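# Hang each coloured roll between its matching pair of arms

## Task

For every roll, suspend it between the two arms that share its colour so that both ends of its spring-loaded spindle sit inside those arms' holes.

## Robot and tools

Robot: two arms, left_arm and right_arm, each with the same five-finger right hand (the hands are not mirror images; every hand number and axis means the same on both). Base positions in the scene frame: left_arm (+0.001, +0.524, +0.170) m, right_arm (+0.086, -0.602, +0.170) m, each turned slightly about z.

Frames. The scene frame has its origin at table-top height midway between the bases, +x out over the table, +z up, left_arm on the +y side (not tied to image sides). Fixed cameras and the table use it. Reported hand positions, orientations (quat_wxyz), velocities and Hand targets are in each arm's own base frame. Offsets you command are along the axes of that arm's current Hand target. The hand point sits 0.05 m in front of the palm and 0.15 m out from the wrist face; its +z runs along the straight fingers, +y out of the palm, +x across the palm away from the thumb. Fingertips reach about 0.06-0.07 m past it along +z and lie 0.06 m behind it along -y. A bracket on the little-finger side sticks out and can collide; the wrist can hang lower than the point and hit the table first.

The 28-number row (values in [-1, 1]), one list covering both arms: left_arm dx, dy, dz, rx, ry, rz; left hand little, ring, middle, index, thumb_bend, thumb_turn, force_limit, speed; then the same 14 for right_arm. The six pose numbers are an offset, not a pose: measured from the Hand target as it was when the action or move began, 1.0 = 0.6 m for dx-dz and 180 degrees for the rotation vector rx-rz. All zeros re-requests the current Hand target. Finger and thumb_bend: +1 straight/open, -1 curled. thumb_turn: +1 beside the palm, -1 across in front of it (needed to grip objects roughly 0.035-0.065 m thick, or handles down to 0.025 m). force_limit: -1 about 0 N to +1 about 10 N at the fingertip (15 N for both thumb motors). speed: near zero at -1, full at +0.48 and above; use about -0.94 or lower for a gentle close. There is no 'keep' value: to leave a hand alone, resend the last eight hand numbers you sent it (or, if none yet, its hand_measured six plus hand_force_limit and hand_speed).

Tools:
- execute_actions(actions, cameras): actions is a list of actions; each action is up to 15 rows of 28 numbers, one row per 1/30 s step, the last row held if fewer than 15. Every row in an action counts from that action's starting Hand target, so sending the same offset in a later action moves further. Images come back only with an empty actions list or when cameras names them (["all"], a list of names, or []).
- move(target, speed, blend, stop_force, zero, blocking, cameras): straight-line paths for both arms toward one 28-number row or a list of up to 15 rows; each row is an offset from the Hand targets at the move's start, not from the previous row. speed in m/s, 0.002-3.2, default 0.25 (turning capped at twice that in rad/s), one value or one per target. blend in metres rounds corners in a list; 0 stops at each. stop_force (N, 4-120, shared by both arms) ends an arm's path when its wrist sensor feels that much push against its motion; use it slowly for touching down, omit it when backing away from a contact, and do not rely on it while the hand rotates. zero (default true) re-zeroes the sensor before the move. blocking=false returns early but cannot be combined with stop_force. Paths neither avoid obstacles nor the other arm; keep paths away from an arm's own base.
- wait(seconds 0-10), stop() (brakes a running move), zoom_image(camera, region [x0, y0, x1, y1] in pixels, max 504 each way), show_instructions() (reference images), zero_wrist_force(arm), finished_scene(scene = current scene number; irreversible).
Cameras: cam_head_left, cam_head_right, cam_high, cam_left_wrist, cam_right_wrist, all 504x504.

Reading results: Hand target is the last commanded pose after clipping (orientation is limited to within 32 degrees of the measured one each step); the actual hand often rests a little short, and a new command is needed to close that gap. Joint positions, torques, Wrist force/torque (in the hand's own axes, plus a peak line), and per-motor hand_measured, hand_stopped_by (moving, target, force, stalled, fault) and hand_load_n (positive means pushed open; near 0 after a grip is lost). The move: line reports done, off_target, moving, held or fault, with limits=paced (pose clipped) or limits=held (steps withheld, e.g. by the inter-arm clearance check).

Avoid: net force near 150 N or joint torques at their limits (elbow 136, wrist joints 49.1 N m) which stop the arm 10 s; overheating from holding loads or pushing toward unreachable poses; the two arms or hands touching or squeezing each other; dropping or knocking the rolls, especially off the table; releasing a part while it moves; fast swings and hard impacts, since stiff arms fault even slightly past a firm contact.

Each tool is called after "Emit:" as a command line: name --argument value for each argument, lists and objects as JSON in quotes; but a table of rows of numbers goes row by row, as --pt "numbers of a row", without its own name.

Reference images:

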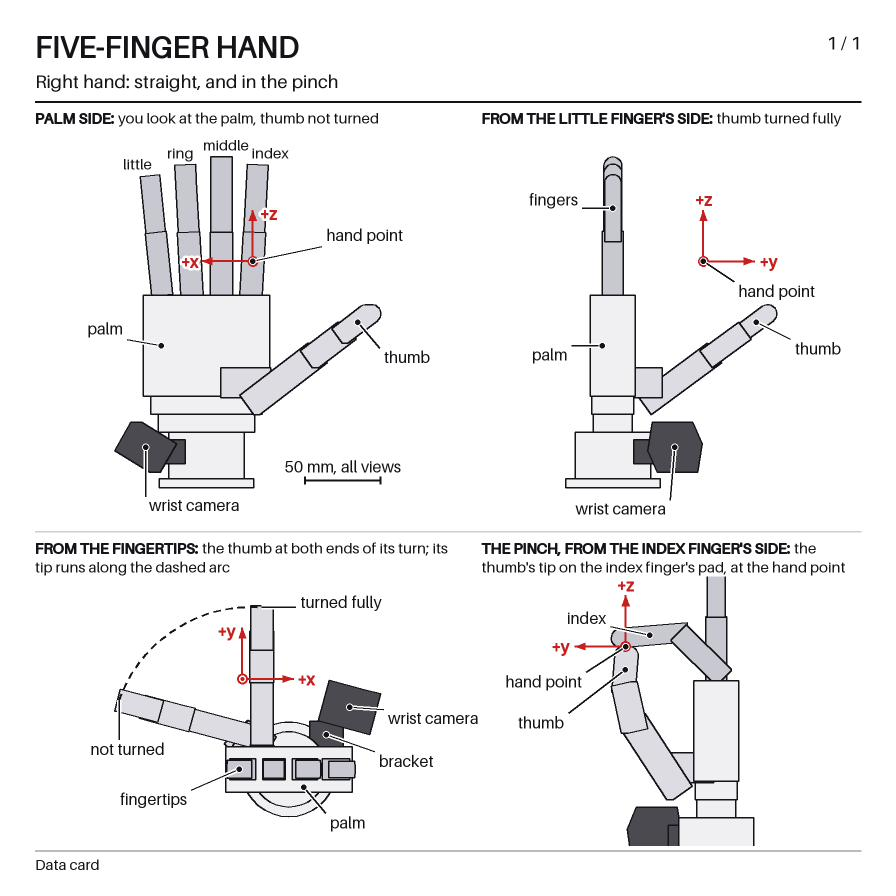

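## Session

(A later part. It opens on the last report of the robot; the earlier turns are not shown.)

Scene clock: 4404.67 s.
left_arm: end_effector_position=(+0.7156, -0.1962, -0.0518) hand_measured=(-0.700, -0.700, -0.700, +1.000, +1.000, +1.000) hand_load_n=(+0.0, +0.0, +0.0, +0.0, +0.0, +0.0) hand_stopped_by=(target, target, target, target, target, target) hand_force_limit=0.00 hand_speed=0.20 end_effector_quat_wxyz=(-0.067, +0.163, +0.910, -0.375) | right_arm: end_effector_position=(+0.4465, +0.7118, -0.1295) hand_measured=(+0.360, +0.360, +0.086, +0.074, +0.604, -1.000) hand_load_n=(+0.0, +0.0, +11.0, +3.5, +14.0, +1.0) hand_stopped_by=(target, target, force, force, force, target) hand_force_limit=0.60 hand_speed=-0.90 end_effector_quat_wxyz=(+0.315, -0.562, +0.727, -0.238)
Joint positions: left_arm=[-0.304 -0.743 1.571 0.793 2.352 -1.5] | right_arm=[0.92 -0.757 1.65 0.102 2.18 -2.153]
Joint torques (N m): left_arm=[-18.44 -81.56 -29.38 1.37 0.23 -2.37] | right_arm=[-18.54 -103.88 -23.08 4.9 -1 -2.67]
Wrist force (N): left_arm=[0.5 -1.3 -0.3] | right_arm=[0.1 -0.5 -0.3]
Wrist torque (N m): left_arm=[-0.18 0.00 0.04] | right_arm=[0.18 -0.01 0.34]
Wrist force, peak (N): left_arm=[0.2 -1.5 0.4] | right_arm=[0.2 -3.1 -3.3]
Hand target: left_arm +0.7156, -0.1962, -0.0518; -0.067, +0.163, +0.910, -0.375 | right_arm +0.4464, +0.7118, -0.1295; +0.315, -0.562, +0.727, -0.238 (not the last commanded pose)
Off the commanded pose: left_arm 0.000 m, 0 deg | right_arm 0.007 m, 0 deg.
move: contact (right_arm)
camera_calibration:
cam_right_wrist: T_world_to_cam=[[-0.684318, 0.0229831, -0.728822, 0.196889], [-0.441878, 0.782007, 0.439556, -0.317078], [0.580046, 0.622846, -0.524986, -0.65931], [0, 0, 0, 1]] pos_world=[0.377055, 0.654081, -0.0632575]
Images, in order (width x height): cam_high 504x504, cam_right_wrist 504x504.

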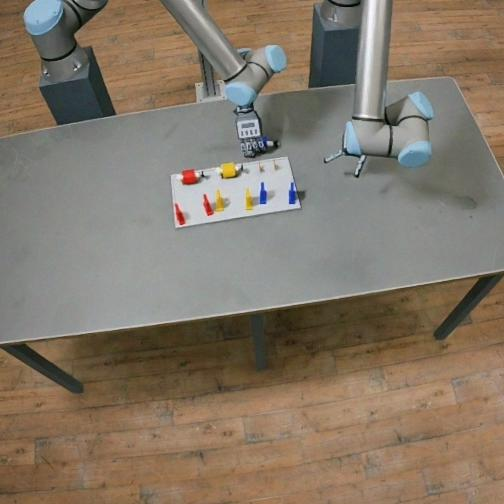

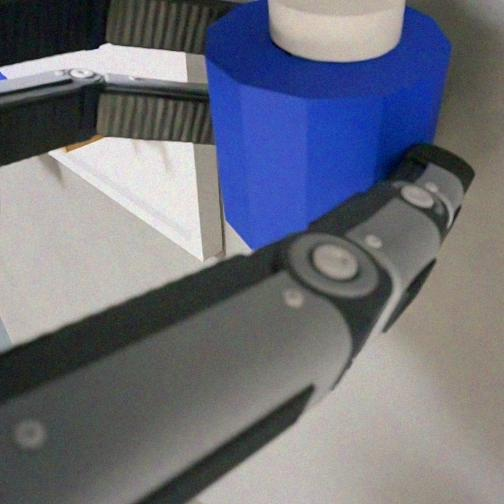

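Emit:
move --target '[0,0,0,0,0,0,-0.7,-0.7,-0.7,1,1,1,0,0.2, 0,0,0,0,0,0,0.36,0.36,0.2,0.2,0.75,-1,0.6,-0.95]' --speed 0.02

Emit:
move --pt "0 0 0 0 0 0 -0.7 -0.7 -0.7 1 1 1 0 0.2 0 0 0 0 0 0 0.36 0.36 0.35 0.35 0.95 -1 0.6 -0.7" --pt "0 0 0 0 0 0 -0.7 -0.7 -0.7 1 1 1 0 0.2 -0.0253 -0.0934 -0.0918 0 0 0 0.36 0.36 0.35 0.35 0.95 -1 0.6 -0.7" --speed 0.08 --cameras '["cam_high","cam_right_wrist"]'

Emit:
zoom_image --camera "cam_high" --region '[240, 110, 290, 160]'

Scene clock: 4414.20 s.
left_arm: end_effector_position=(+0.7156, -0.1962, -0.0518) hand_measured=(-0.700, -0.700, -0.700, +1.000, +1.000, +1.000) hand_load_n=(+0.0, +0.0, +0.0, +0.0, +0.0, -0.5) hand_stopped_by=(target, target, target, target, target, target) hand_force_limit=0.00 hand_speed=0.20 end_effector_quat_wxyz=(-0.067, +0.163, +0.910, -0.375) | right_arm: end_effector_position=(+0.4464, +0.7118, -0.1295) hand_measured=(+0.360, +0.360, +0.200, +0.200, +0.750, -1.000) hand_load_n=(+0.0, -0.5, +0.0, +0.0, +0.0, +0.0) hand_stopped_by=(target, target, target, target, target, target) hand_force_limit=0.60 hand_speed=-0.95 end_effector_quat_wxyz=(+0.315, -0.562, +0.727, -0.238)
Joint positions: left_arm=[-0.304 -0.743 1.571 0.793 2.352 -1.5] | right_arm=[0.92 -0.757 1.65 0.102 2.18 -2.153]
Joint torques (N m): left_arm=[-16.2 -81.58 -27.97 0.84 0.01 -1.82] | right_arm=[-6.97 -100.33 -16.97 4.5 1.52 -1.99]
Wrist force (N): left_arm=[0.7 -0.6 0.2] | right_arm=[-0.1 -0.7 -0.8]
Wrist torque (N m): left_arm=[-0.09 -0.04 0.08] | right_arm=[0.22 0.01 0.34]
Wrist force, peak (N): left_arm=[0.1 -1.6 0.2] | right_arm=[-0.1 -0.8 -1.3]
Hand target: left_arm +0.7156, -0.1962, -0.0518; -0.067, +0.163, +0.910, -0.375 | right_arm +0.4464, +0.7118, -0.1295; +0.315, -0.562, +0.727, -0.238
Off the commanded pose: left_arm 0.000 m, 0 deg | right_arm 0.000 m, 0 deg.
move: done

Scene clock: 4416.20 s.
left_arm: end_effector_position=(+0.7156, -0.1962, -0.0518) hand_measured=(-0.700, -0.700, -0.700, +1.000, +1.000, +1.000) hand_load_n=(+0.0, +0.0, +0.0, +0.0, +0.0, -0.5) hand_stopped_by=(target, target, target, target, target, target) hand_force_limit=0.00 hand_speed=0.20 end_effector_quat_wxyz=(-0.067, +0.163, +0.910, -0.375) | right_arm: end_effector_position=(+0.4465, +0.7119, -0.0493) hand_measured=(+0.360, +0.360, +0.350, +0.350, +0.950, -1.000) hand_load_n=(+0.0, +0.0, +0.0, +0.0, -0.5, +0.0) hand_stopped_by=(target, target, target, target, target, target) hand_force_limit=0.60 hand_speed=-0.70 end_effector_quat_wxyz=(+0.315, -0.562, +0.727, -0.238) end_effector_velocity=(+0.001, -0.001, -0.005) end_effector_angular_velocity=(-0.001, +0.000, -0.002)
Joint positions: left_arm=[-0.304 -0.743 1.571 0.793 2.352 -1.5] | right_arm=[0.92 -0.855 1.647 0.204 2.18 -2.153]
Joint velocities: left_arm=[within noise] | right_arm=[-0.002 0.005 0.001 -0.005 0 0]
Joint torques (N m): left_arm=[-17.3 -83.79 -27.72 1.17 0.03 -1.65] | right_arm=[6.33 -83.1 -28.8 1.11 2.16 -1.62]
Wrist force (N): left_arm=[0.3 -1.0 -0.1] | right_arm=[0.0 -0.2 -0.5]
Wrist torque (N m): left_arm=[-0.15 0.03 0.04] | right_arm=[0.29 -0.03 0.34]
Wrist force, peak (N): left_arm=[0.6 -1.5 0.2] | right_arm=[0.5 -1.2 -1.1]
Hand target: left_arm +0.7156, -0.1962, -0.0518; -0.067, +0.163, +0.910, -0.375 | right_arm +0.4464, +0.7118, -0.0495; +0.315, -0.562, +0.727, -0.238
Off the commanded pose: left_arm 0.000 m, 0 deg | right_arm 0.000 m, 0 deg.
move: done
camera_calibration:
cam_right_wrist: T_world_to_cam=[[-0.684318, 0.0229831, -0.728822, 0.255336], [-0.441878, 0.782007, 0.439556, -0.352243], [0.580046, 0.622846, -0.524986, -0.617316], [0, 0, 0, 1]] pos_world=[0.377155, 0.654081, 0.0168425]
Images, in order (width x height): cam_high 504x504, cam_right_wrist 504x504.

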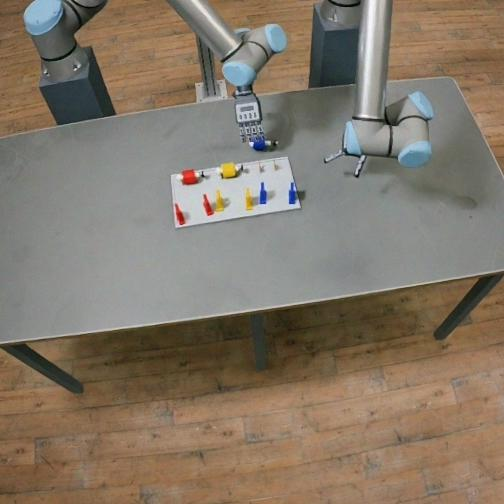

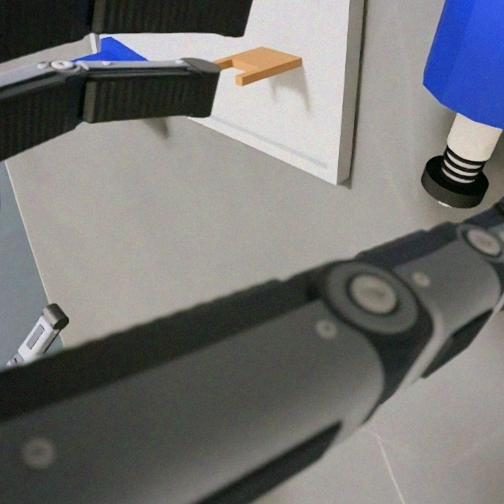

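Scaled by 10.080 from the camera's 504x504 image, which has a finer 720x720 frame.

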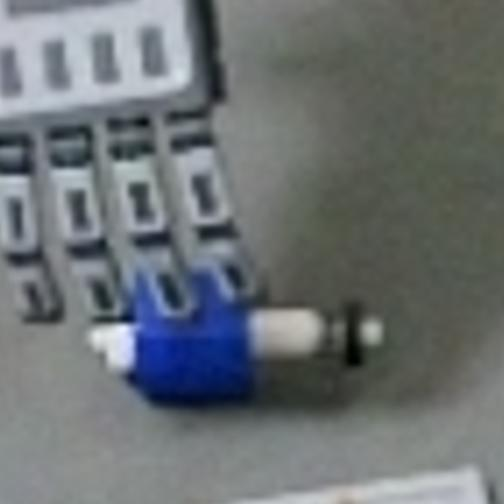

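Emit:
move --target '[0,0,0,0,0,0,-0.7,-0.7,-0.7,1,1,1,0,0.2, -0.0035,0.0093,0.0168,0,0.0391,-0.0396,0.36,0.36,0.35,0.35,0.95,-1,0.6,-0.7]' --speed 0.08

Emit:
move --target '[0,0,0,0,0,0,-0.7,-0.7,-0.7,1,1,1,0,0.2, 0.0022,0.0883,0.0873,0,0,0,0.36,0.36,0.35,0.35,0.95,-1,0.6,-0.7]' --speed 0.04 --stop_force 4 --cameras '["cam_high","cam_right_wrist"]'

Emit:
zoom_image --camera "cam_high" --region '[240, 110, 290, 160]'

Scene clock: 4431.97 s.
left_arm: end_effector_position=(+0.7156, -0.1962, -0.0518) hand_measured=(-0.700, -0.700, -0.700, +1.000, +1.000, +1.000) hand_load_n=(+0.5, +0.0, +0.0, +0.0, +0.0, +0.0) hand_stopped_by=(target, target, target, target, target, target) hand_force_limit=0.00 hand_speed=0.20 end_effector_quat_wxyz=(-0.067, +0.163, +0.910, -0.375) | right_arm: end_effector_position=(+0.4503, +0.7155, -0.0599) hand_measured=(+0.360, +0.360, +0.350, +0.350, +0.950, -1.000) hand_load_n=(+0.0, +0.0, +0.0, +0.0, +0.0, +0.0) hand_stopped_by=(target, target, target, target, target, target) hand_force_limit=0.60 hand_speed=-0.70 end_effector_quat_wxyz=(+0.254, -0.591, +0.708, -0.292) end_effector_velocity=(-0.001, +0.001, +0.000) end_effector_angular_velocity=(+0.005, +0.000, +0.001)
Joint positions: left_arm=[-0.304 -0.743 1.571 0.793 2.352 -1.5] | right_arm=[0.943 -0.775 1.524 0.39 2.26 -2.175]
Joint velocities: left_arm=[within noise] | right_arm=[0 -0.002 0.003 -0.005 -0.003 0.001]
Joint torques (N m): left_arm=[-17.02 -84.65 -26.88 1.33 -0.44 -1.18] | right_arm=[-9.34 -105.93 -20.25 1.57 -0.98 3.3]
Wrist force (N): left_arm=[0.2 -0.9 -0.1] | right_arm=[0.1 -0.6 -0.1]
Wrist torque (N m): left_arm=[-0.12 0.05 0.04] | right_arm=[0.23 0.01 0.30]
Wrist force, peak (N): left_arm=[0.1 -1.6 -0.1] | right_arm=[1.0 -1.0 -0.4]
Hand target: left_arm +0.7156, -0.1962, -0.0518; -0.067, +0.163, +0.910, -0.375 | right_arm +0.4504, +0.7154, -0.0599; +0.254, -0.591, +0.708, -0.291
Off the commanded pose: left_arm 0.000 m, 0 deg | right_arm 0.000 m, 0 deg.
move: done

Scene clock: 4434.87 s.
left_arm: end_effector_position=(+0.7156, -0.1962, -0.0518) hand_measured=(-0.700, -0.700, -0.700, +1.000, +1.000, +1.000) hand_load_n=(+0.0, +0.0, +0.0, +0.0, +0.0, +0.0) hand_stopped_by=(target, target, target, target, target, target) hand_force_limit=0.00 hand_speed=0.20 end_effector_quat_wxyz=(-0.067, +0.163, +0.910, -0.375) | right_arm: end_effector_position=(+0.4506, +0.7152, -0.1344) hand_measured=(+0.360, +0.360, +0.350, +0.350, +0.950, -1.000) hand_load_n=(+0.0, -0.5, +0.0, +0.0, +0.0, +0.0) hand_stopped_by=(target, target, target, target, target, target) hand_force_limit=0.60 hand_speed=-0.70 end_effector_quat_wxyz=(+0.254, -0.591, +0.708, -0.291)
Joint positions: left_arm=[-0.304 -0.743 1.571 0.793 2.352 -1.5] | right_arm=[0.942 -0.688 1.525 0.302 2.26 -2.176]
Joint torques (N m): left_arm=[-17.26 -86.58 -25.78 1.36 -0.47 -1.31] | right_arm=[-19.47 -109.58 -28.19 5.55 -0.49 -2.95]
Wrist force (N): left_arm=[0.7 -0.9 -0.2] | right_arm=[0.6 -0.2 0.0]
Wrist torque (N m): left_arm=[-0.12 -0.03 0.07] | right_arm=[0.31 -0.06 0.31]
Wrist force, peak (N): left_arm=[0.3 -1.5 0.3] | right_arm=[0.5 -1.0 -0.6]
Hand target: left_arm +0.7156, -0.1962, -0.0518; -0.067, +0.163, +0.910, -0.375 | right_arm +0.4506, +0.7152, -0.1344; +0.254, -0.591, +0.708, -0.291
Off the commanded pose: left_arm 0.000 m, 0 deg | right_arm 0.000 m, 0 deg.
move: done
camera_calibration:
cam_right_wrist: T_world_to_cam=[[-0.706061, -0.100095, -0.701042, 0.297597], [-0.430101, 0.847067, 0.312236, -0.384608], [0.562576, 0.521976, -0.641131, -0.601997], [0, 0, 0, 1]] pos_world=[0.38337, 0.669805, -0.0572427]
Images, in order (width x height): cam_high 504x504, cam_right_wrist 504x504.

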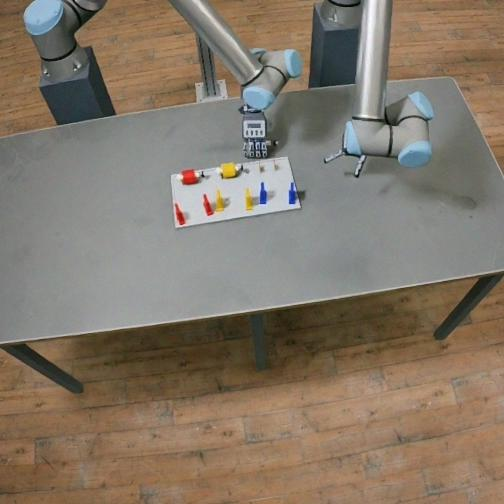

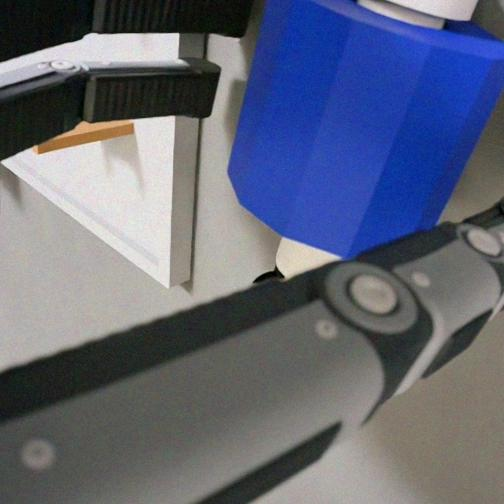

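Scaled by 10.080 from the camera's 504x504 image, which has a finer 720x720 frame.

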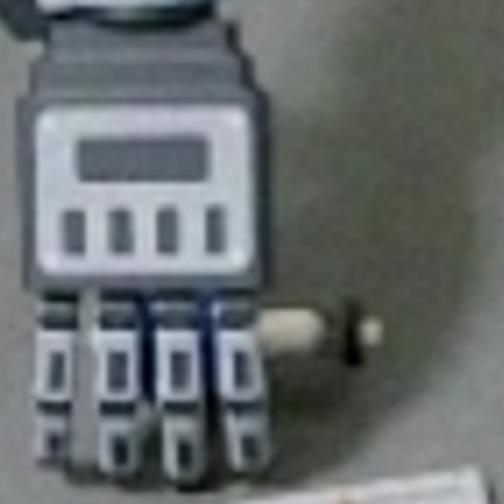

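Emit:
move --target '[0,0,0,0,0,0,-0.7,-0.7,-0.7,1,1,1,0,0.2, 0,0.0065,-0.0066,0,0,0,0.36,0.36,0.35,0.35,0.95,-1,0.6,-0.7]' --speed 0.03 --stop_force 4

Emit:
move --target '[0,0,0,0,0,0,-0.7,-0.7,-0.7,1,1,1,0,0.2, 0,0,0,0,0,0,0.36,0.36,0.35,0.35,0.6,-1,-0.5,-0.9]' --speed 0.02

Emit:
move --target '[0,0,0,0,0,0,-0.7,-0.7,-0.7,1,1,1,0,0.2, 0,0,0,0,0,0,0.36,0.36,-0.2,-0.2,0.6,-1,-0.4,-0.9]' --speed 0.02

Emit:
move --target '[0,0,0,0,0,0,-0.7,-0.7,-0.7,1,1,1,0,0.2, 0,0,0,0,0,0,0.36,0.36,-0.3,-0.3,0,-1,0.8,-0.9]' --speed 0.02 --cameras '["cam_high","cam_right_wrist"]'

Emit:
zoom_image --camera "cam_high" --region '[240, 110, 290, 160]'

Scene clock: 4445.60 s.
left_arm: end_effector_position=(+0.7156, -0.1962, -0.0518) hand_measured=(-0.700, -0.700, -0.700, +1.000, +1.000, +1.000) hand_load_n=(+0.0, +0.0, +0.0, -0.5, +0.0, +0.0) hand_stopped_by=(target, target, target, target, target, target) hand_force_limit=0.00 hand_speed=0.20 end_effector_quat_wxyz=(-0.067, +0.163, +0.910, -0.375) | right_arm: end_effector_position=(+0.4450, +0.7162, -0.1344) hand_measured=(+0.360, +0.360, +0.350, +0.350, +0.950, -1.000) hand_load_n=(-0.5, +0.0, +0.0, +0.0, +0.0, +0.0) hand_stopped_by=(target, target, target, target, target, target) hand_force_limit=0.60 hand_speed=-0.70 end_effector_quat_wxyz=(+0.254, -0.591, +0.708, -0.291)
Joint positions: left_arm=[-0.304 -0.743 1.571 0.793 2.352 -1.5] | right_arm=[0.949 -0.688 1.527 0.305 2.263 -2.168]
Joint torques (N m): left_arm=[-18.3 -86.43 -25.34 1.12 -0.86 -1.13] | right_arm=[-16.39 -105.4 -27.47 2.64 1.76 -3.41]
Wrist force (N): left_arm=[0.4 -0.5 0.0] | right_arm=[0.5 -0.4 -0.4]
Wrist torque (N m): left_arm=[-0.07 0.01 0.07] | right_arm=[0.32 -0.03 -0.02]
Wrist force, peak (N): left_arm=[0.3 -1.5 -0.3] | right_arm=[0.8 -0.4 -0.5]
Hand target: left_arm +0.7156, -0.1962, -0.0518; -0.067, +0.163, +0.910, -0.375 | right_arm +0.4451, +0.7161, -0.1344; +0.254, -0.591, +0.708, -0.291
Off the commanded pose: left_arm 0.000 m, 0 deg | right_arm 0.000 m, 0 deg.
move: done

Scene clock: 4448.27 s.
left_arm: end_effector_position=(+0.7156, -0.1962, -0.0518) hand_measured=(-0.700, -0.700, -0.700, +1.000, +1.000, +1.000) hand_load_n=(+0.0, +0.0, +0.0, +0.0, +0.0, +0.0) hand_stopped_by=(target, target, target, target, target, target) hand_force_limit=0.00 hand_speed=0.20 end_effector_quat_wxyz=(-0.067, +0.163, +0.910, -0.375) | right_arm: end_effector_position=(+0.4451, +0.7161, -0.1344) hand_measured=(+0.360, +0.360, +0.350, +0.350, +0.600, -1.000) hand_load_n=(+0.0, +0.0, +0.0, +0.0, +0.0, +0.0) hand_stopped_by=(target, target, target, target, target, target) hand_force_limit=-0.50 hand_speed=-0.90 end_effector_quat_wxyz=(+0.254, -0.591, +0.708, -0.291)
Joint positions: left_arm=[-0.304 -0.743 1.571 0.793 2.352 -1.5] | right_arm=[0.949 -0.688 1.527 0.305 2.263 -2.168]
Joint torques (N m): left_arm=[-16.04 -88.71 -24.88 1.27 -0.81 -0.98] | right_arm=[-20.06 -98.57 -36.92 2.22 0.88 -3.48]
Wrist force (N): left_arm=[0.2 -1.0 0.1] | right_arm=[0.5 -0.4 -0.5]
Wrist torque (N m): left_arm=[-0.14 0.03 0.04] | right_arm=[0.31 -0.03 0.00]
Wrist force, peak (N): left_arm=[0.3 -1.4 0.3] | right_arm=[0.6 -0.4 -0.7]
Hand target: left_arm +0.7156, -0.1962, -0.0518; -0.067, +0.163, +0.910, -0.375 | right_arm +0.4451, +0.7161, -0.1344; +0.254, -0.591, +0.708, -0.291
Off the commanded pose: left_arm 0.000 m, 0 deg | right_arm 0.000 m, 0 deg.
move: done

Scene clock: 4449.47 s.
left_arm: end_effector_position=(+0.7156, -0.1962, -0.0518) hand_measured=(-0.700, -0.700, -0.700, +1.000, +1.000, +1.000) hand_load_n=(+0.0, +0.0, +0.0, -0.5, +0.0, +0.0) hand_stopped_by=(target, target, target, target, target, target) hand_force_limit=0.00 hand_speed=0.20 end_effector_quat_wxyz=(-0.067, +0.163, +0.910, -0.375) | right_arm: end_effector_position=(+0.4451, +0.7161, -0.1344) hand_measured=(+0.360, +0.360, +0.110, +0.092, +0.602, -1.000) hand_load_n=(+0.0, +0.0, +2.5, +6.0, +8.0, -0.5) hand_stopped_by=(target, target, force, force, target, target) hand_force_limit=-0.40 hand_speed=-0.90 end_effector_quat_wxyz=(+0.254, -0.591, +0.708, -0.291)
Joint positions: left_arm=[-0.304 -0.743 1.571 0.793 2.352 -1.5] | right_arm=[0.949 -0.688 1.527 0.305 2.263 -2.168]
Joint torques (N m): left_arm=[-16.22 -88.58 -24.15 1.19 -1.14 -0.77] | right_arm=[-20.12 -97.34 -35.9 2.17 0.69 -3.26]
Wrist force (N): left_arm=[0.0 -0.7 -0.1] | right_arm=[0.3 0.0 0.3]
Wrist torque (N m): left_arm=[-0.10 0.08 0.03] | right_arm=[0.29 -0.03 -0.01]
Wrist force, peak (N): left_arm=[0.5 -1.3 0.0] | right_arm=[0.4 -0.3 -0.8]
Hand target: left_arm +0.7156, -0.1962, -0.0518; -0.067, +0.163, +0.910, -0.375 | right_arm +0.4451, +0.7161, -0.1344; +0.254, -0.591, +0.708, -0.291
Off the commanded pose: left_arm 0.000 m, 0 deg | right_arm 0.000 m, 0 deg.
move: done

Scene clock: 4449.97 s.
left_arm: end_effector_position=(+0.7156, -0.1962, -0.0518) hand_measured=(-0.700, -0.700, -0.700, +1.000, +1.000, +1.000) hand_load_n=(+0.0, +0.0, +0.0, +0.0, +0.0, +0.0) hand_stopped_by=(target, target, target, target, target, target) hand_force_limit=0.00 hand_speed=0.20 end_effector_quat_wxyz=(-0.067, +0.163, +0.910, -0.375) | right_arm: end_effector_position=(+0.4451, +0.7161, -0.1344) hand_measured=(+0.360, +0.360, +0.086, +0.076, +0.602, -1.000) hand_load_n=(+0.0, +0.0, +12.0, +7.5, +19.0, +0.5) hand_stopped_by=(target, target, force, force, force, target) hand_force_limit=0.80 hand_speed=-0.90 end_effector_quat_wxyz=(+0.254, -0.591, +0.708, -0.291)
Joint positions: left_arm=[-0.304 -0.743 1.571 0.793 2.352 -1.5] | right_arm=[0.949 -0.688 1.527 0.305 2.263 -2.168]
Joint torques (N m): left_arm=[-16.73 -88.47 -23.8 1.34 -1.21 -0.41] | right_arm=[-19.13 -96.59 -35.59 2.51 0.65 -3.38]
Wrist force (N): left_arm=[-0.1 -1.0 0.0] | right_arm=[0.7 0.4 0.3]
Wrist torque (N m): left_arm=[-0.15 0.08 0.02] | right_arm=[0.37 -0.08 0.03]
Wrist force, peak (N): left_arm=[0.5 -1.4 0.5] | right_arm=[0.7 0.4 0.3]
Hand target: left_arm +0.7156, -0.1962, -0.0518; -0.067, +0.163, +0.910, -0.375 | right_arm +0.4451, +0.7161, -0.1344; +0.254, -0.591, +0.708, -0.291
Off the commanded pose: left_arm 0.000 m, 0 deg | right_arm 0.000 m, 0 deg.
move: done
camera_calibration:
cam_right_wrist: T_world_to_cam=[[-0.706061, -0.100095, -0.701042, 0.293814], [-0.430101, 0.847067, 0.312236, -0.387821], [0.562576, 0.521976, -0.641131, -0.599425], [0, 0, 0, 1]] pos_world=[0.37787, 0.670805, -0.0572427]
Images, in order (width x height): cam_high 504x504, cam_right_wrist 504x504.

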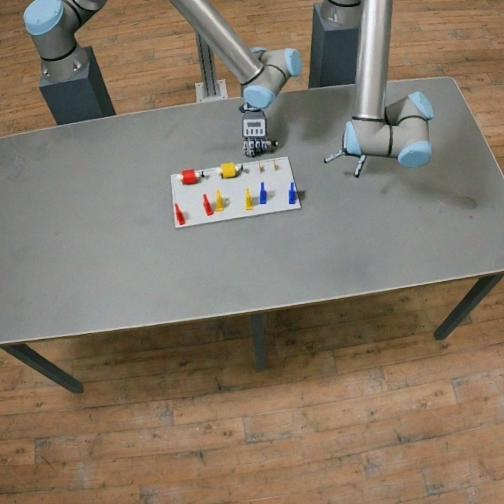

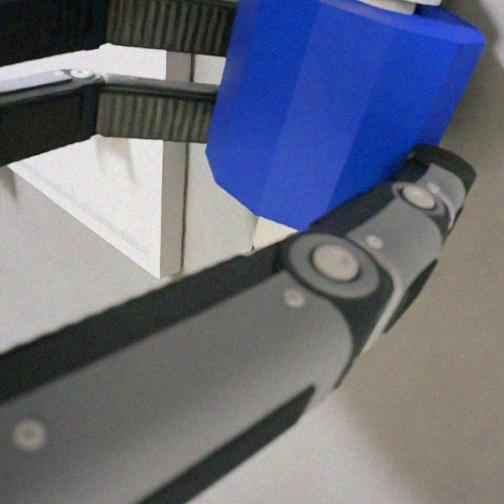

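Scaled by 10.080 from the camera's 504x504 image, which has a finer 720x720 frame.

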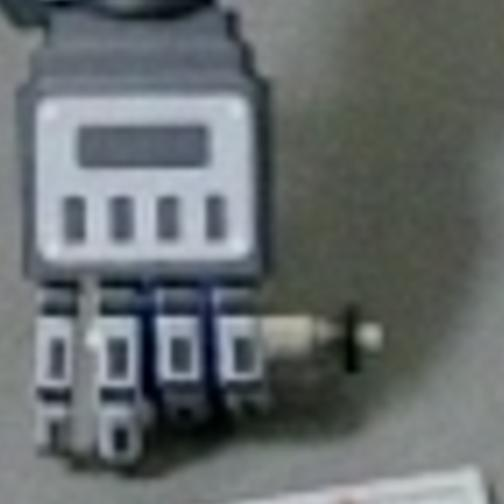

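Emit:
move --target '[-0.1336,-0.082,0.1424,0,0,0,-0.7,-0.7,-0.7,1,1,1,0,0.2, 0,0,0,0,0,0,0.36,0.36,-0.3,-0.3,0,-1,0.8,-0.9]' --speed 0.12

Emit:
move --target '[0,0.0293,0.0296,0,0,0,-0.7,-0.7,-0.7,1,1,1,0,0.2, 0,0,0,0,0,0,0.36,0.36,-0.3,-0.3,0,-1,0.8,-0.9]' --speed 0.008 --stop_force 4 --cameras '["cam_high","cam_left_wrist"]'

Emit:
zoom_image --camera "cam_high" --region '[277, 160, 317, 200]'

Scene clock: 4461.20 s.
left_arm: end_effector_position=(+0.7578, -0.3133, -0.0778) hand_measured=(-0.700, -0.700, -0.700, +1.000, +1.000, +1.000) hand_load_n=(+0.0, +0.0, +0.0, +0.0, +0.0, +0.0) hand_stopped_by=(target, target, target, target, target, target) hand_force_limit=0.00 hand_speed=0.20 end_effector_quat_wxyz=(-0.067, +0.163, +0.910, -0.375) | right_arm: end_effector_position=(+0.4451, +0.7161, -0.1344) hand_measured=(+0.360, +0.360, +0.086, +0.076, +0.602, -1.000) hand_load_n=(-0.5, +0.0, +12.5, +7.5, +19.0, +0.5) hand_stopped_by=(target, target, force, force, force, target) hand_force_limit=0.80 hand_speed=-0.90 end_effector_quat_wxyz=(+0.254, -0.591, +0.708, -0.291)
Joint positions: left_arm=[-0.43 -0.662 1.423 0.735 2.35 -1.677] | right_arm=[0.949 -0.688 1.527 0.305 2.263 -2.168]
Joint torques (N m): left_arm=[23.23 -108.32 -14.65 6.51 -0.13 2.37] | right_arm=[-19.15 -97.63 -34.79 2.52 0.97 -3.35]
Wrist force (N): left_arm=[0.1 -0.8 -0.2] | right_arm=[0.3 -0.1 0.4]
Wrist torque (N m): left_arm=[-0.10 0.03 -0.02] | right_arm=[0.28 -0.01 -0.01]
Wrist force, peak (N): left_arm=[-0.6 -1.8 0.7] | right_arm=[0.7 0.5 0.5]
Hand target: left_arm +0.7578, -0.3132, -0.0777; -0.067, +0.163, +0.910, -0.375 | right_arm +0.4451, +0.7161, -0.1344; +0.254, -0.591, +0.708, -0.291
Off the commanded pose: left_arm 0.000 m, 0 deg | right_arm 0.000 m, 0 deg.
move: done

Scene clock: 4464.20 s.
left_arm: end_effector_position=(+0.7578, -0.3132, -0.0933) hand_measured=(-0.700, -0.700, -0.700, +1.000, +1.000, +1.000) hand_load_n=(+0.0, +0.0, +0.0, +0.5, +0.0, +0.0) hand_stopped_by=(target, target, target, target, target, target) hand_force_limit=0.00 hand_speed=0.20 end_effector_quat_wxyz=(-0.067, +0.163, +0.910, -0.375) | right_arm: end_effector_position=(+0.4451, +0.7161, -0.1344) hand_measured=(+0.360, +0.360, +0.086, +0.076, +0.602, -1.000) hand_load_n=(+0.0, +0.0, +12.0, +7.5, +19.0, +0.5) hand_stopped_by=(target, target, force, force, force, target) hand_force_limit=0.80 hand_speed=-0.90 end_effector_quat_wxyz=(+0.254, -0.591, +0.708, -0.291)
Joint positions: left_arm=[-0.43 -0.644 1.422 0.718 2.35 -1.677] | right_arm=[0.949 -0.688 1.527 0.305 2.263 -2.168]
Joint torques (N m): left_arm=[16.64 -105.54 -16.96 5.41 -0.95 -1.82] | right_arm=[-17.53 -96.51 -32.97 2.47 0.58 -3.17]
Wrist force (N): left_arm=[1.6 -4.1 -5.1] | right_arm=[0.3 0.0 0.6]
Wrist torque (N m): left_arm=[0.44 0.08 0.07] | right_arm=[0.29 -0.02 -0.01]
Wrist force, peak (N): left_arm=[1.4 -6.7 -10.0] | right_arm=[0.9 0.2 0.3]
Hand target: left_arm +0.7578, -0.3132, -0.0933; -0.067, +0.163, +0.910, -0.375 (not the last commanded pose) | right_arm +0.4451, +0.7161, -0.1344; +0.254, -0.591, +0.708, -0.291
Off the commanded pose: left_arm 0.009 m, 0 deg | right_arm 0.000 m, 0 deg.
move: contact (left_arm)
camera_calibration:
cam_left_wrist: T_world_to_cam=[[-0.00508732, 0.720045, -0.693909, 0.16194], [0.936722, 0.246331, 0.248742, -0.616603], [0.350036, -0.648734, -0.675735, -0.41453], [0, 0, 0, 1]] pos_world=[0.72351, -0.233636, -0.0143666]
Images, in order (width x height): cam_high 504x504, cam_left_wrist 504x504.

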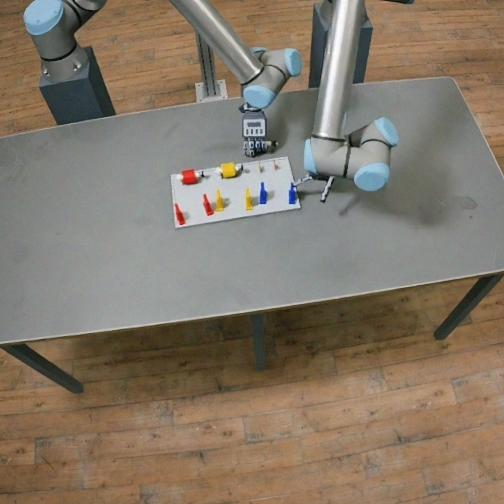

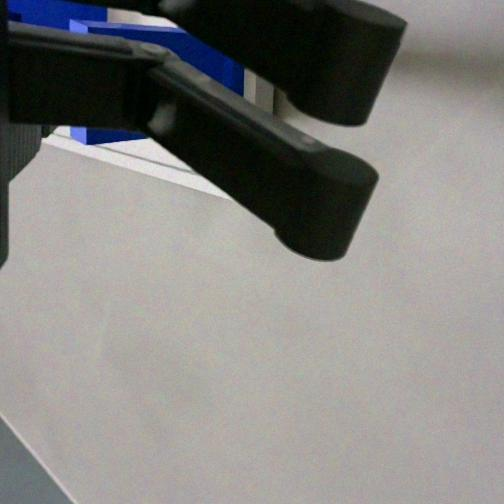

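Scaled by 12.600 from the camera's 504x504 image, which has a finer 720x720 frame.

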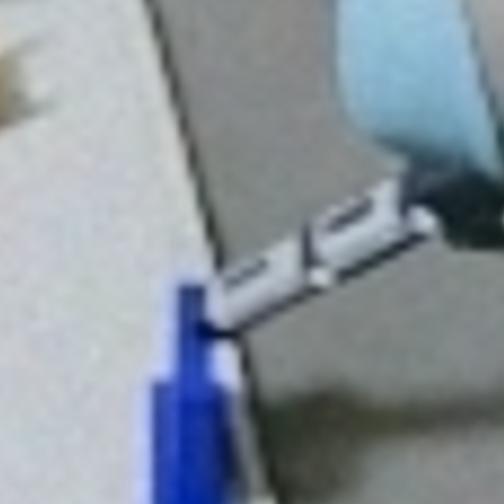

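Emit:
move --pt "0 -0.0352 -0.0355 0 0 0 -0.7 -0.7 -0.7 1 1 1 0 0.2 0 0 0 0 0 0 0.36 0.36 -0.3 -0.3 0 -1 0.8 -0.9" --pt "0.052 0.0646 -0.1347 0 0 0 -0.7 -0.7 -0.7 1 1 1 0 0.2 -0.0026 -0.1067 -0.1055 0 0 0 0.36 0.36 -0.3 -0.3 0 -1 0.8 -0.9" --speed 0.08 --cameras '["cam_high","cam_right_wrist"]'

Emit:
zoom_image --camera "cam_high" --region '[235, 95, 295, 155]'

Scene clock: 4481.13 s.
left_arm: end_effector_position=(+0.7577, -0.2230, -0.0633) hand_measured=(-0.700, -0.700, -0.700, +1.000, +1.000, +1.000) hand_load_n=(+0.0, +0.0, +0.0, +0.0, +0.0, -0.5) hand_stopped_by=(target, target, target, target, target, target) hand_force_limit=0.00 hand_speed=0.20 end_effector_quat_wxyz=(-0.067, +0.163, +0.910, -0.375) | right_arm: end_effector_position=(+0.4449, +0.7164, -0.0443) hand_measured=(+0.360, +0.360, +0.086, +0.076, +0.602, -1.000) hand_load_n=(+0.0, +0.0, +12.5, +7.5, +19.0, +0.5) hand_stopped_by=(target, target, force, force, force, target) hand_force_limit=0.80 hand_speed=-0.90 end_effector_quat_wxyz=(+0.254, -0.591, +0.708, -0.291)
Joint positions: left_arm=[-0.321 -0.68 1.459 0.826 2.352 -1.524] | right_arm=[0.949 -0.792 1.524 0.412 2.263 -2.167]
Joint torques (N m): left_arm=[-17.21 -78.23 -32.13 1.52 -1.46 -3.01] | right_arm=[18.68 -89 -29.18 1.49 4.63 3.9]
Wrist force (N): left_arm=[-0.2 -0.9 0.1] | right_arm=[0.3 -0.2 0.3]
Wrist torque (N m): left_arm=[-0.14 0.10 0.10] | right_arm=[0.22 -0.01 -0.01]
Wrist force, peak (N): left_arm=[1.7 -4.7 -5.5] | right_arm=[0.4 0.6 1.2]
Hand target: left_arm +0.7578, -0.2232, -0.0633; -0.067, +0.163, +0.910, -0.375 | right_arm +0.4448, +0.7163, -0.0444; +0.254, -0.591, +0.708, -0.291
Off the commanded pose: left_arm 0.000 m, 0 deg | right_arm 0.000 m, 0 deg.
move: done
camera_calibration:
cam_right_wrist: T_world_to_cam=[[-0.705991, -0.100119, -0.701108, 0.356849], [-0.430169, 0.847043, 0.312207, -0.416166], [0.562611, 0.52201, -0.641073, -0.541689], [0, 0, 0, 1]] pos_world=[0.377671, 0.671005, 0.0328575]
Images, in order (width x height): cam_high 504x504, cam_right_wrist 504x504.

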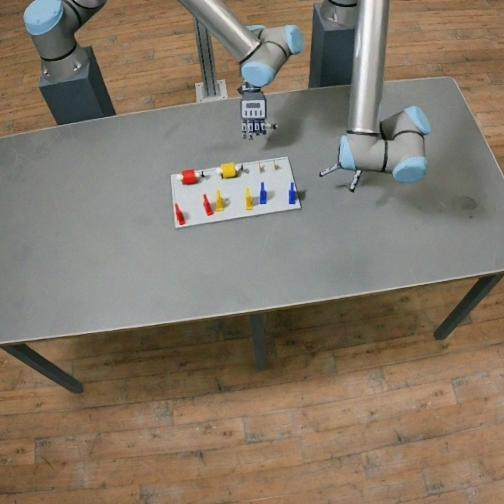

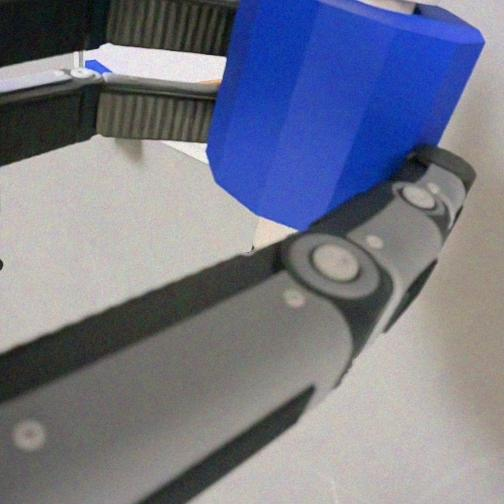

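Scaled by 8.400 from the camera's 504x504 image, which has a finer 720x720 frame.

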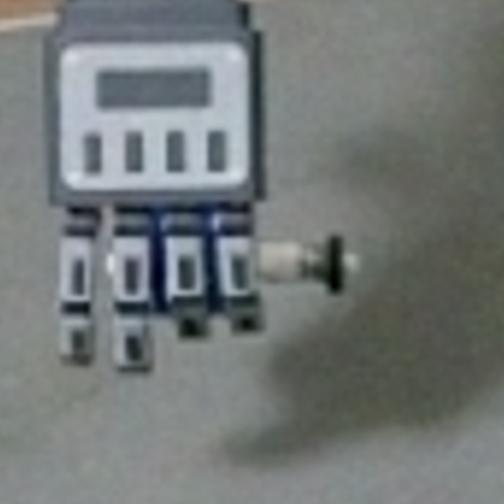

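Emit:
move --pt "0 0 0 0 0 0 -0.7 -0.7 -0.7 1 1 1 0 0.2 -0.0017 -0.0772 -0.076 0 0 0 0.36 0.36 -0.3 -0.3 0 -1 0.8 -0.9" --pt "0 0 0 0 0 0 -0.7 -0.7 -0.7 1 1 1 0 0.2 -0.106 -0.3182 0.171 -0.005 -0.095 -0.0696 0.36 0.36 -0.3 -0.3 0 -1 0.8 -0.9" --speed 0.12 --blend '[0.02,0]'

Emit:
move --target '[0,0,0,0,0,0,-0.7,-0.7,-0.7,1,1,1,0,0.2, 0.0141,0.1429,0.1411,0,0,0,0.36,0.36,-0.3,-0.3,0,-1,0.8,-0.9]' --speed 0.06 --stop_force 6 --cameras '["cam_high","cam_right_wrist"]'

Emit:
zoom_image --camera "cam_high" --region '[250, 160, 310, 220]'

Scene clock: 4499.57 s.
left_arm: end_effector_position=(+0.7578, -0.2232, -0.0633) hand_measured=(-0.700, -0.700, -0.700, +1.000, +1.000, +1.000) hand_load_n=(+0.0, +0.0, +0.0, +0.0, -0.5, +0.0) hand_stopped_by=(target, target, target, target, target, target) hand_force_limit=0.00 hand_speed=0.20 end_effector_quat_wxyz=(-0.067, +0.163, +0.910, -0.375) | right_arm: end_effector_position=(+0.6597, +0.7420, +0.0208) hand_measured=(+0.360, +0.360, +0.086, +0.076, +0.602, -1.000) hand_load_n=(+0.0, +0.0, +12.0, +7.5, +19.0, +0.5) hand_stopped_by=(target, target, force, force, force, target) hand_force_limit=0.80 hand_speed=-0.90 end_effector_quat_wxyz=(-0.319, +0.703, -0.597, +0.221)
Joint positions: left_arm=[-0.321 -0.68 1.458 0.826 2.352 -1.524] | right_arm=[0.7 -0.801 1.336 0.29 1.88 -2.727]
Joint torques (N m): left_arm=[-19.12 -78.84 -30.49 1.36 -1.79 0.35] | right_arm=[14.66 -109.4 -32.43 4.11 1.79 1.96]
Wrist force (N): left_arm=[0.0 -0.9 0.3] | right_arm=[0.4 0.1 0.0]
Wrist torque (N m): left_arm=[-0.15 0.06 0.11] | right_arm=[0.31 -0.15 -0.04]
Wrist force, peak (N): left_arm=[0.3 -1.4 0.3] | right_arm=[1.4 -0.9 1.2]
Hand target: left_arm +0.7578, -0.2232, -0.0633; -0.067, +0.163, +0.910, -0.375 | right_arm +0.6596, +0.7421, +0.0209; -0.319, +0.703, -0.597, +0.221
Off the commanded pose: left_arm 0.000 m, 0 deg | right_arm 0.000 m, 0 deg.
move: done

Scene clock: 4502.87 s.
left_arm: end_effector_position=(+0.7578, -0.2232, -0.0633) hand_measured=(-0.700, -0.700, -0.700, +1.000, +1.000, +1.000) hand_load_n=(+0.0, +0.0, +0.0, +0.0, +0.0, +0.0) hand_stopped_by=(target, target, target, target, target, target) hand_force_limit=0.00 hand_speed=0.20 end_effector_quat_wxyz=(-0.067, +0.163, +0.910, -0.375) | right_arm: end_effector_position=(+0.6598, +0.7421, -0.0999) hand_measured=(+0.360, +0.360, +0.086, +0.076, +0.602, -1.000) hand_load_n=(+0.0, +0.0, +12.5, +7.5, +19.0, +1.0) hand_stopped_by=(target, target, force, force, force, target) hand_force_limit=0.80 hand_speed=-0.90 end_effector_quat_wxyz=(-0.319, +0.703, -0.597, +0.221)
Joint positions: left_arm=[-0.321 -0.68 1.458 0.826 2.352 -1.524] | right_arm=[0.7 -0.686 1.367 0.143 1.879 -2.727]
Joint torques (N m): left_arm=[-18.02 -80.64 -29.17 1.83 -1.7 -1.32] | right_arm=[-19.76 -116.36 -43.35 3.97 -1.7 -3.2]
Wrist force (N): left_arm=[0.2 -0.9 0.1] | right_arm=[0.0 -0.5 0.0]
Wrist torque (N m): left_arm=[-0.14 0.04 0.12] | right_arm=[0.18 -0.13 -0.02]
Wrist force, peak (N): left_arm=[0.5 -1.2 0.3] | right_arm=[0.8 -0.7 -0.6]
Hand target: left_arm +0.7578, -0.2232, -0.0633; -0.067, +0.163, +0.910, -0.375 | right_arm +0.6598, +0.7421, -0.0999; -0.319, +0.703, -0.597, +0.221
Off the commanded pose: left_arm 0.000 m, 0 deg | right_arm 0.000 m, 0 deg.
move: done
camera_calibration:
cam_right_wrist: T_world_to_cam=[[-0.630637, -0.309134, -0.711852, 0.576514], [-0.701597, 0.619187, 0.35266, 0.0241254], [0.331751, 0.721833, -0.60737, -0.704353], [0, 0, 0, 1]] pos_world=[0.614167, 0.671707, -0.025918]
Images, in order (width x height): cam_high 504x504, cam_right_wrist 504x504.

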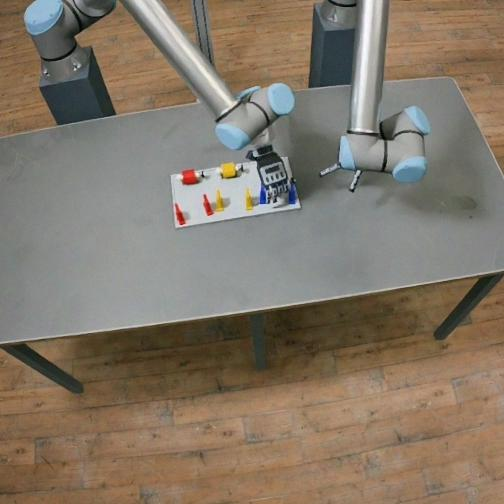

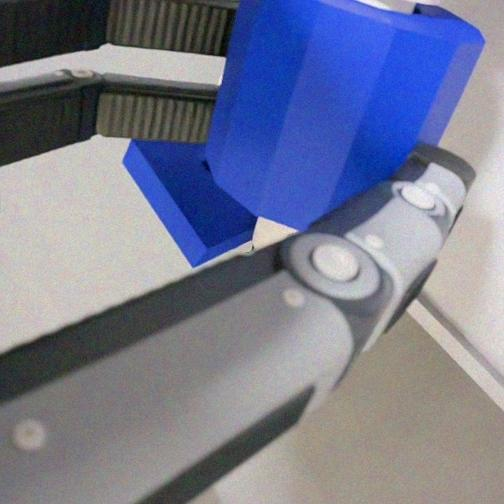

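Scaled by 8.400 from the camera's 504x504 image, which has a finer 720x720 frame.

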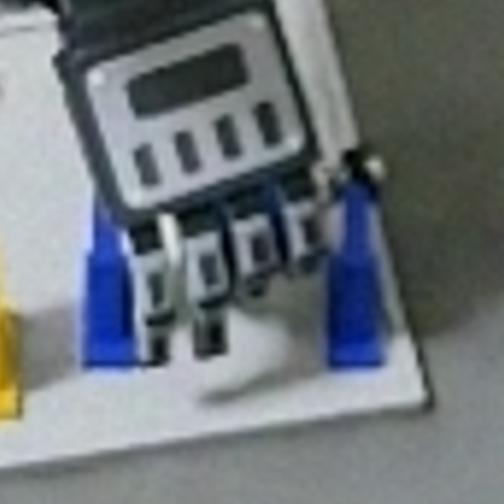

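Now insert white.

Emit:
move --target '[0,0,0,0,0,0,-0.7,-0.7,-0.7,1,1,1,0,0.2, 0.033,0,0,0,0,0,0.36,0.36,-0.3,-0.3,0,-1,0.8,-0.9]' --speed 0.012 --stop_force 4 --cameras '["cam_high","cam_right_wrist"]'

Emit:
zoom_image --camera "cam_high" --region '[250, 160, 310, 220]'

Emit:
zoom_image --camera "cam_right_wrist" --region '[300, 0, 504, 140]'

Scene clock: 4509.43 s.
left_arm: end_effector_position=(+0.7578, -0.2232, -0.0633) hand_measured=(-0.700, -0.700, -0.700, +1.000, +1.000, +1.000) hand_load_n=(+0.0, +0.0, +0.0, +0.0, +0.0, -0.5) hand_stopped_by=(target, target, target, target, target, target) hand_force_limit=0.00 hand_speed=0.20 end_effector_quat_wxyz=(-0.067, +0.163, +0.910, -0.375) | right_arm: end_effector_position=(+0.6620, +0.7313, -0.1007) hand_measured=(+0.360, +0.360, +0.086, +0.076, +0.602, -1.000) hand_load_n=(+0.0, +0.0, +12.5, +7.0, +19.0, +1.5) hand_stopped_by=(target, target, force, force, force, target) hand_force_limit=0.80 hand_speed=-0.90 end_effector_quat_wxyz=(-0.319, +0.703, -0.597, +0.221)
Joint positions: left_arm=[-0.321 -0.68 1.458 0.826 2.352 -1.524] | right_arm=[0.688 -0.695 1.387 0.13 1.872 -2.736]
Joint torques (N m): left_arm=[-17.1 -83.55 -26.24 1.91 -1.32 -2.65] | right_arm=[18.85 -93.29 -42.81 4.07 3.8 4.04]
Wrist force (N): left_arm=[0.0 -0.9 0.7] | right_arm=[-0.4 0.1 -0.1]
Wrist torque (N m): left_arm=[-0.18 0.05 0.11] | right_arm=[0.24 -0.12 0.25]
Wrist force, peak (N): left_arm=[0.0 -1.4 0.2] | right_arm=[-6.8 0.8 0.2]
Hand target: left_arm +0.7578, -0.2232, -0.0633; -0.067, +0.163, +0.910, -0.375 | right_arm +0.6620, +0.7313, -0.1007; -0.319, +0.703, -0.597, +0.221 (not the last commanded pose)
Off the commanded pose: left_arm 0.000 m, 0 deg | right_arm 0.009 m, 0 deg.
move: contact (right_arm)
camera_calibration:
cam_right_wrist: T_world_to_cam=[[-0.63066, -0.309114, -0.71184, 0.574002], [-0.701576, 0.619198, 0.352682, 0.0325139], [0.331751, 0.721833, -0.60737, -0.697679], [0, 0, 0, 1]] pos_world=[0.616267, 0.660907, -0.0266181]
Images, in order (width x height): cam_high 504x504, cam_right_wrist 504x504.

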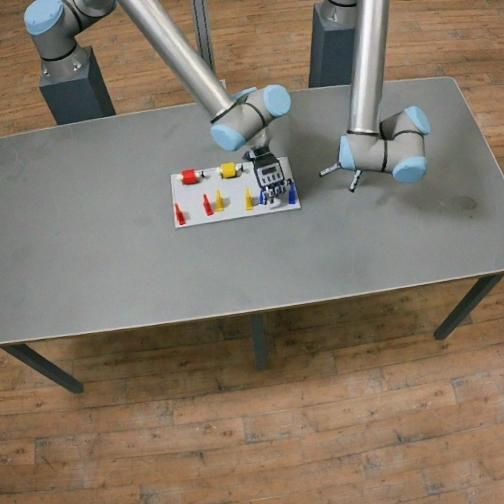

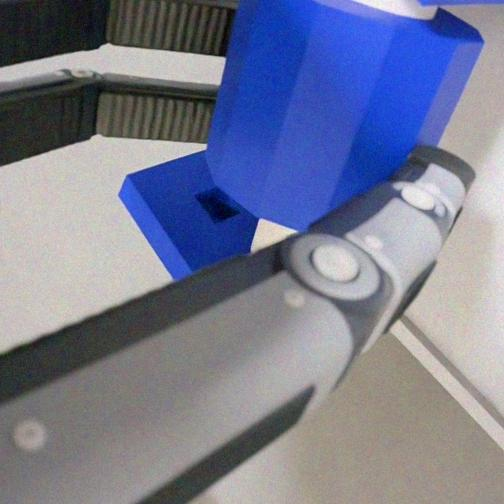

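Scaled by 8.400 from the camera's 504x504 image, which has a finer 720x720 frame.

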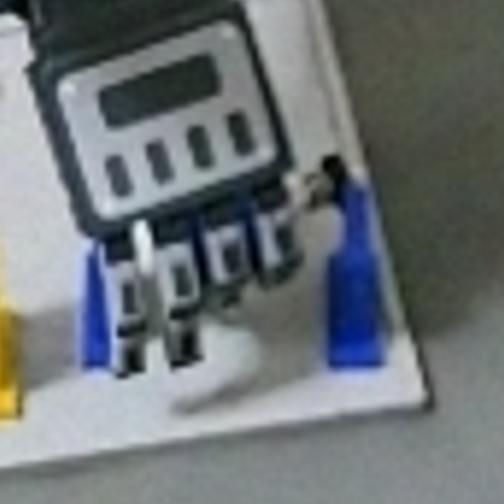

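Scaled by 2.471 from the camera's 504x504 image, which has a finer 720x720 frame.

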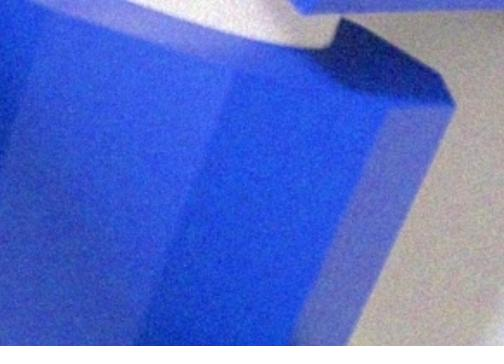

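Emit:
move --target '[0.0005,-0.078,0.1048,0,0,0,-0.7,-0.7,-0.7,1,1,1,0,0.2, 0,0,0,0,0,0,0.36,0.36,-0.3,-0.3,0,-1,0.8,-0.9]' --speed 0.1 --cameras '["cam_high","cam_left_wrist"]'

Emit:
zoom_image --camera "cam_left_wrist" --region '[50, 0, 250, 200]'

Emit:
zoom_image --camera "cam_high" --region '[277, 160, 307, 190]'

Scene clock: 4520.13 s.
left_arm: end_effector_position=(+0.7305, -0.2958, -0.0749) hand_measured=(-0.700, -0.700, -0.700, +1.000, +1.000, +1.000) hand_load_n=(+0.0, +0.0, +0.0, +0.0, +0.0, -0.5) hand_stopped_by=(target, target, target, target, target, target) hand_force_limit=0.00 hand_speed=0.20 end_effector_quat_wxyz=(-0.067, +0.163, +0.910, -0.375) end_effector_velocity=(+0.001, +0.001, +0.000) end_effector_angular_velocity=(+0.000, +0.000, -0.002) | right_arm: end_effector_position=(+0.6620, +0.7313, -0.1007) hand_measured=(+0.360, +0.360, +0.086, +0.076, +0.602, -1.000) hand_load_n=(+0.0, +0.0, +12.5, +7.0, +19.0, +2.0) hand_stopped_by=(target, target, force, force, force, target) hand_force_limit=0.80 hand_speed=-0.90 end_effector_quat_wxyz=(-0.319, +0.703, -0.597, +0.221)
Joint positions: left_arm=[-0.424 -0.7 1.501 0.701 2.351 -1.669] | right_arm=[0.688 -0.695 1.387 0.13 1.872 -2.736]
Joint velocities: left_arm=[0.002 0.001 -0.001 0.004 0 0.006] | right_arm=[within noise]
Joint torques (N m): left_arm=[21.95 -88.46 -31.32 5.66 -0.14 2.74] | right_arm=[19.79 -95.38 -42.51 3.34 0.74 4.02]
Wrist force (N): left_arm=[0.4 -1.0 -0.2] | right_arm=[-0.4 0.1 -0.4]
Wrist torque (N m): left_arm=[-0.12 0.00 0.01] | right_arm=[0.26 -0.10 0.25]
Wrist force, peak (N): left_arm=[0.6 -1.6 0.2] | right_arm=[-0.8 0.5 -0.4]
Hand target: left_arm +0.7306, -0.2958, -0.0749; -0.067, +0.163, +0.910, -0.375 | right_arm +0.6620, +0.7313, -0.1007; -0.319, +0.703, -0.597, +0.221
Off the commanded pose: left_arm 0.000 m, 0 deg | right_arm 0.000 m, 0 deg.
move: done
camera_calibration:
cam_left_wrist: T_world_to_cam=[[-0.00504319, 0.720108, -0.693844, 0.162093], [0.936764, 0.246202, 0.248713, -0.600069], [0.349926, -0.648714, -0.675813, -0.381138], [0, 0, 0, 1]] pos_world=[0.69631, -0.216235, 0.00413397]
Images, in order (width x height): cam_high 504x504, cam_left_wrist 504x504.

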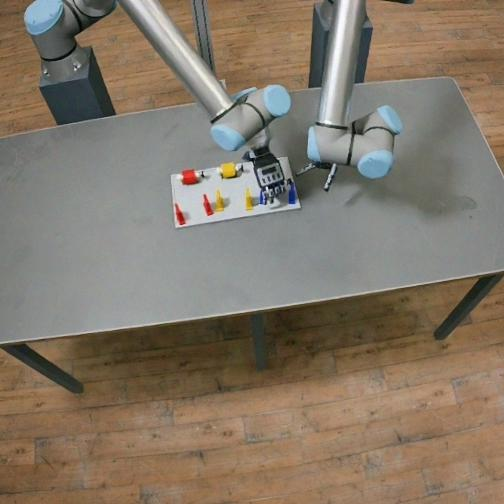

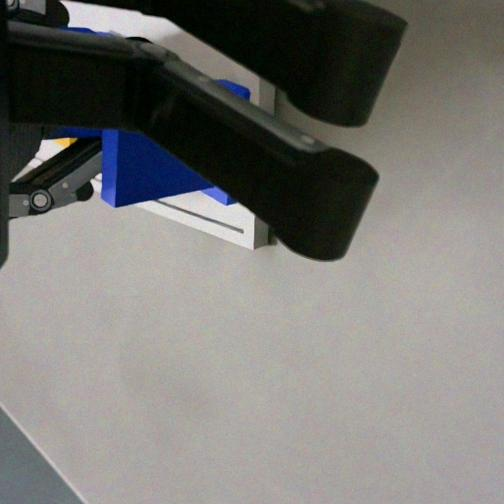

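Scaled by 2.520 from the camera's 504x504 image, which has a finer 720x720 frame.

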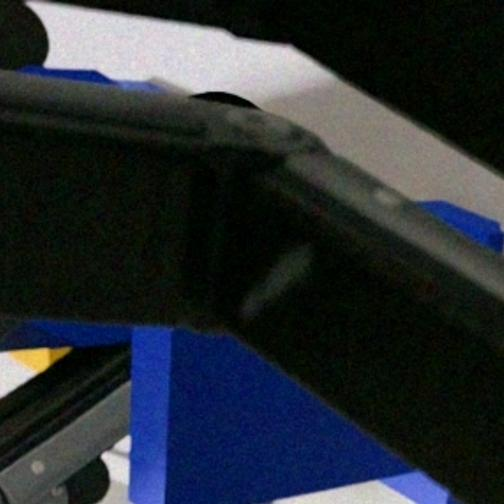

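Scaled by 16.800 from the camera's 504x504 image, which has a finer 720x720 frame.

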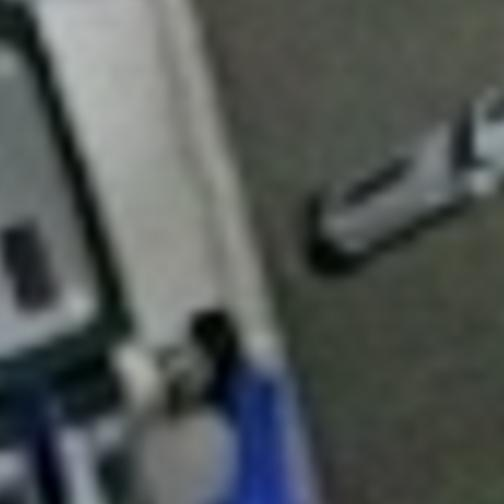

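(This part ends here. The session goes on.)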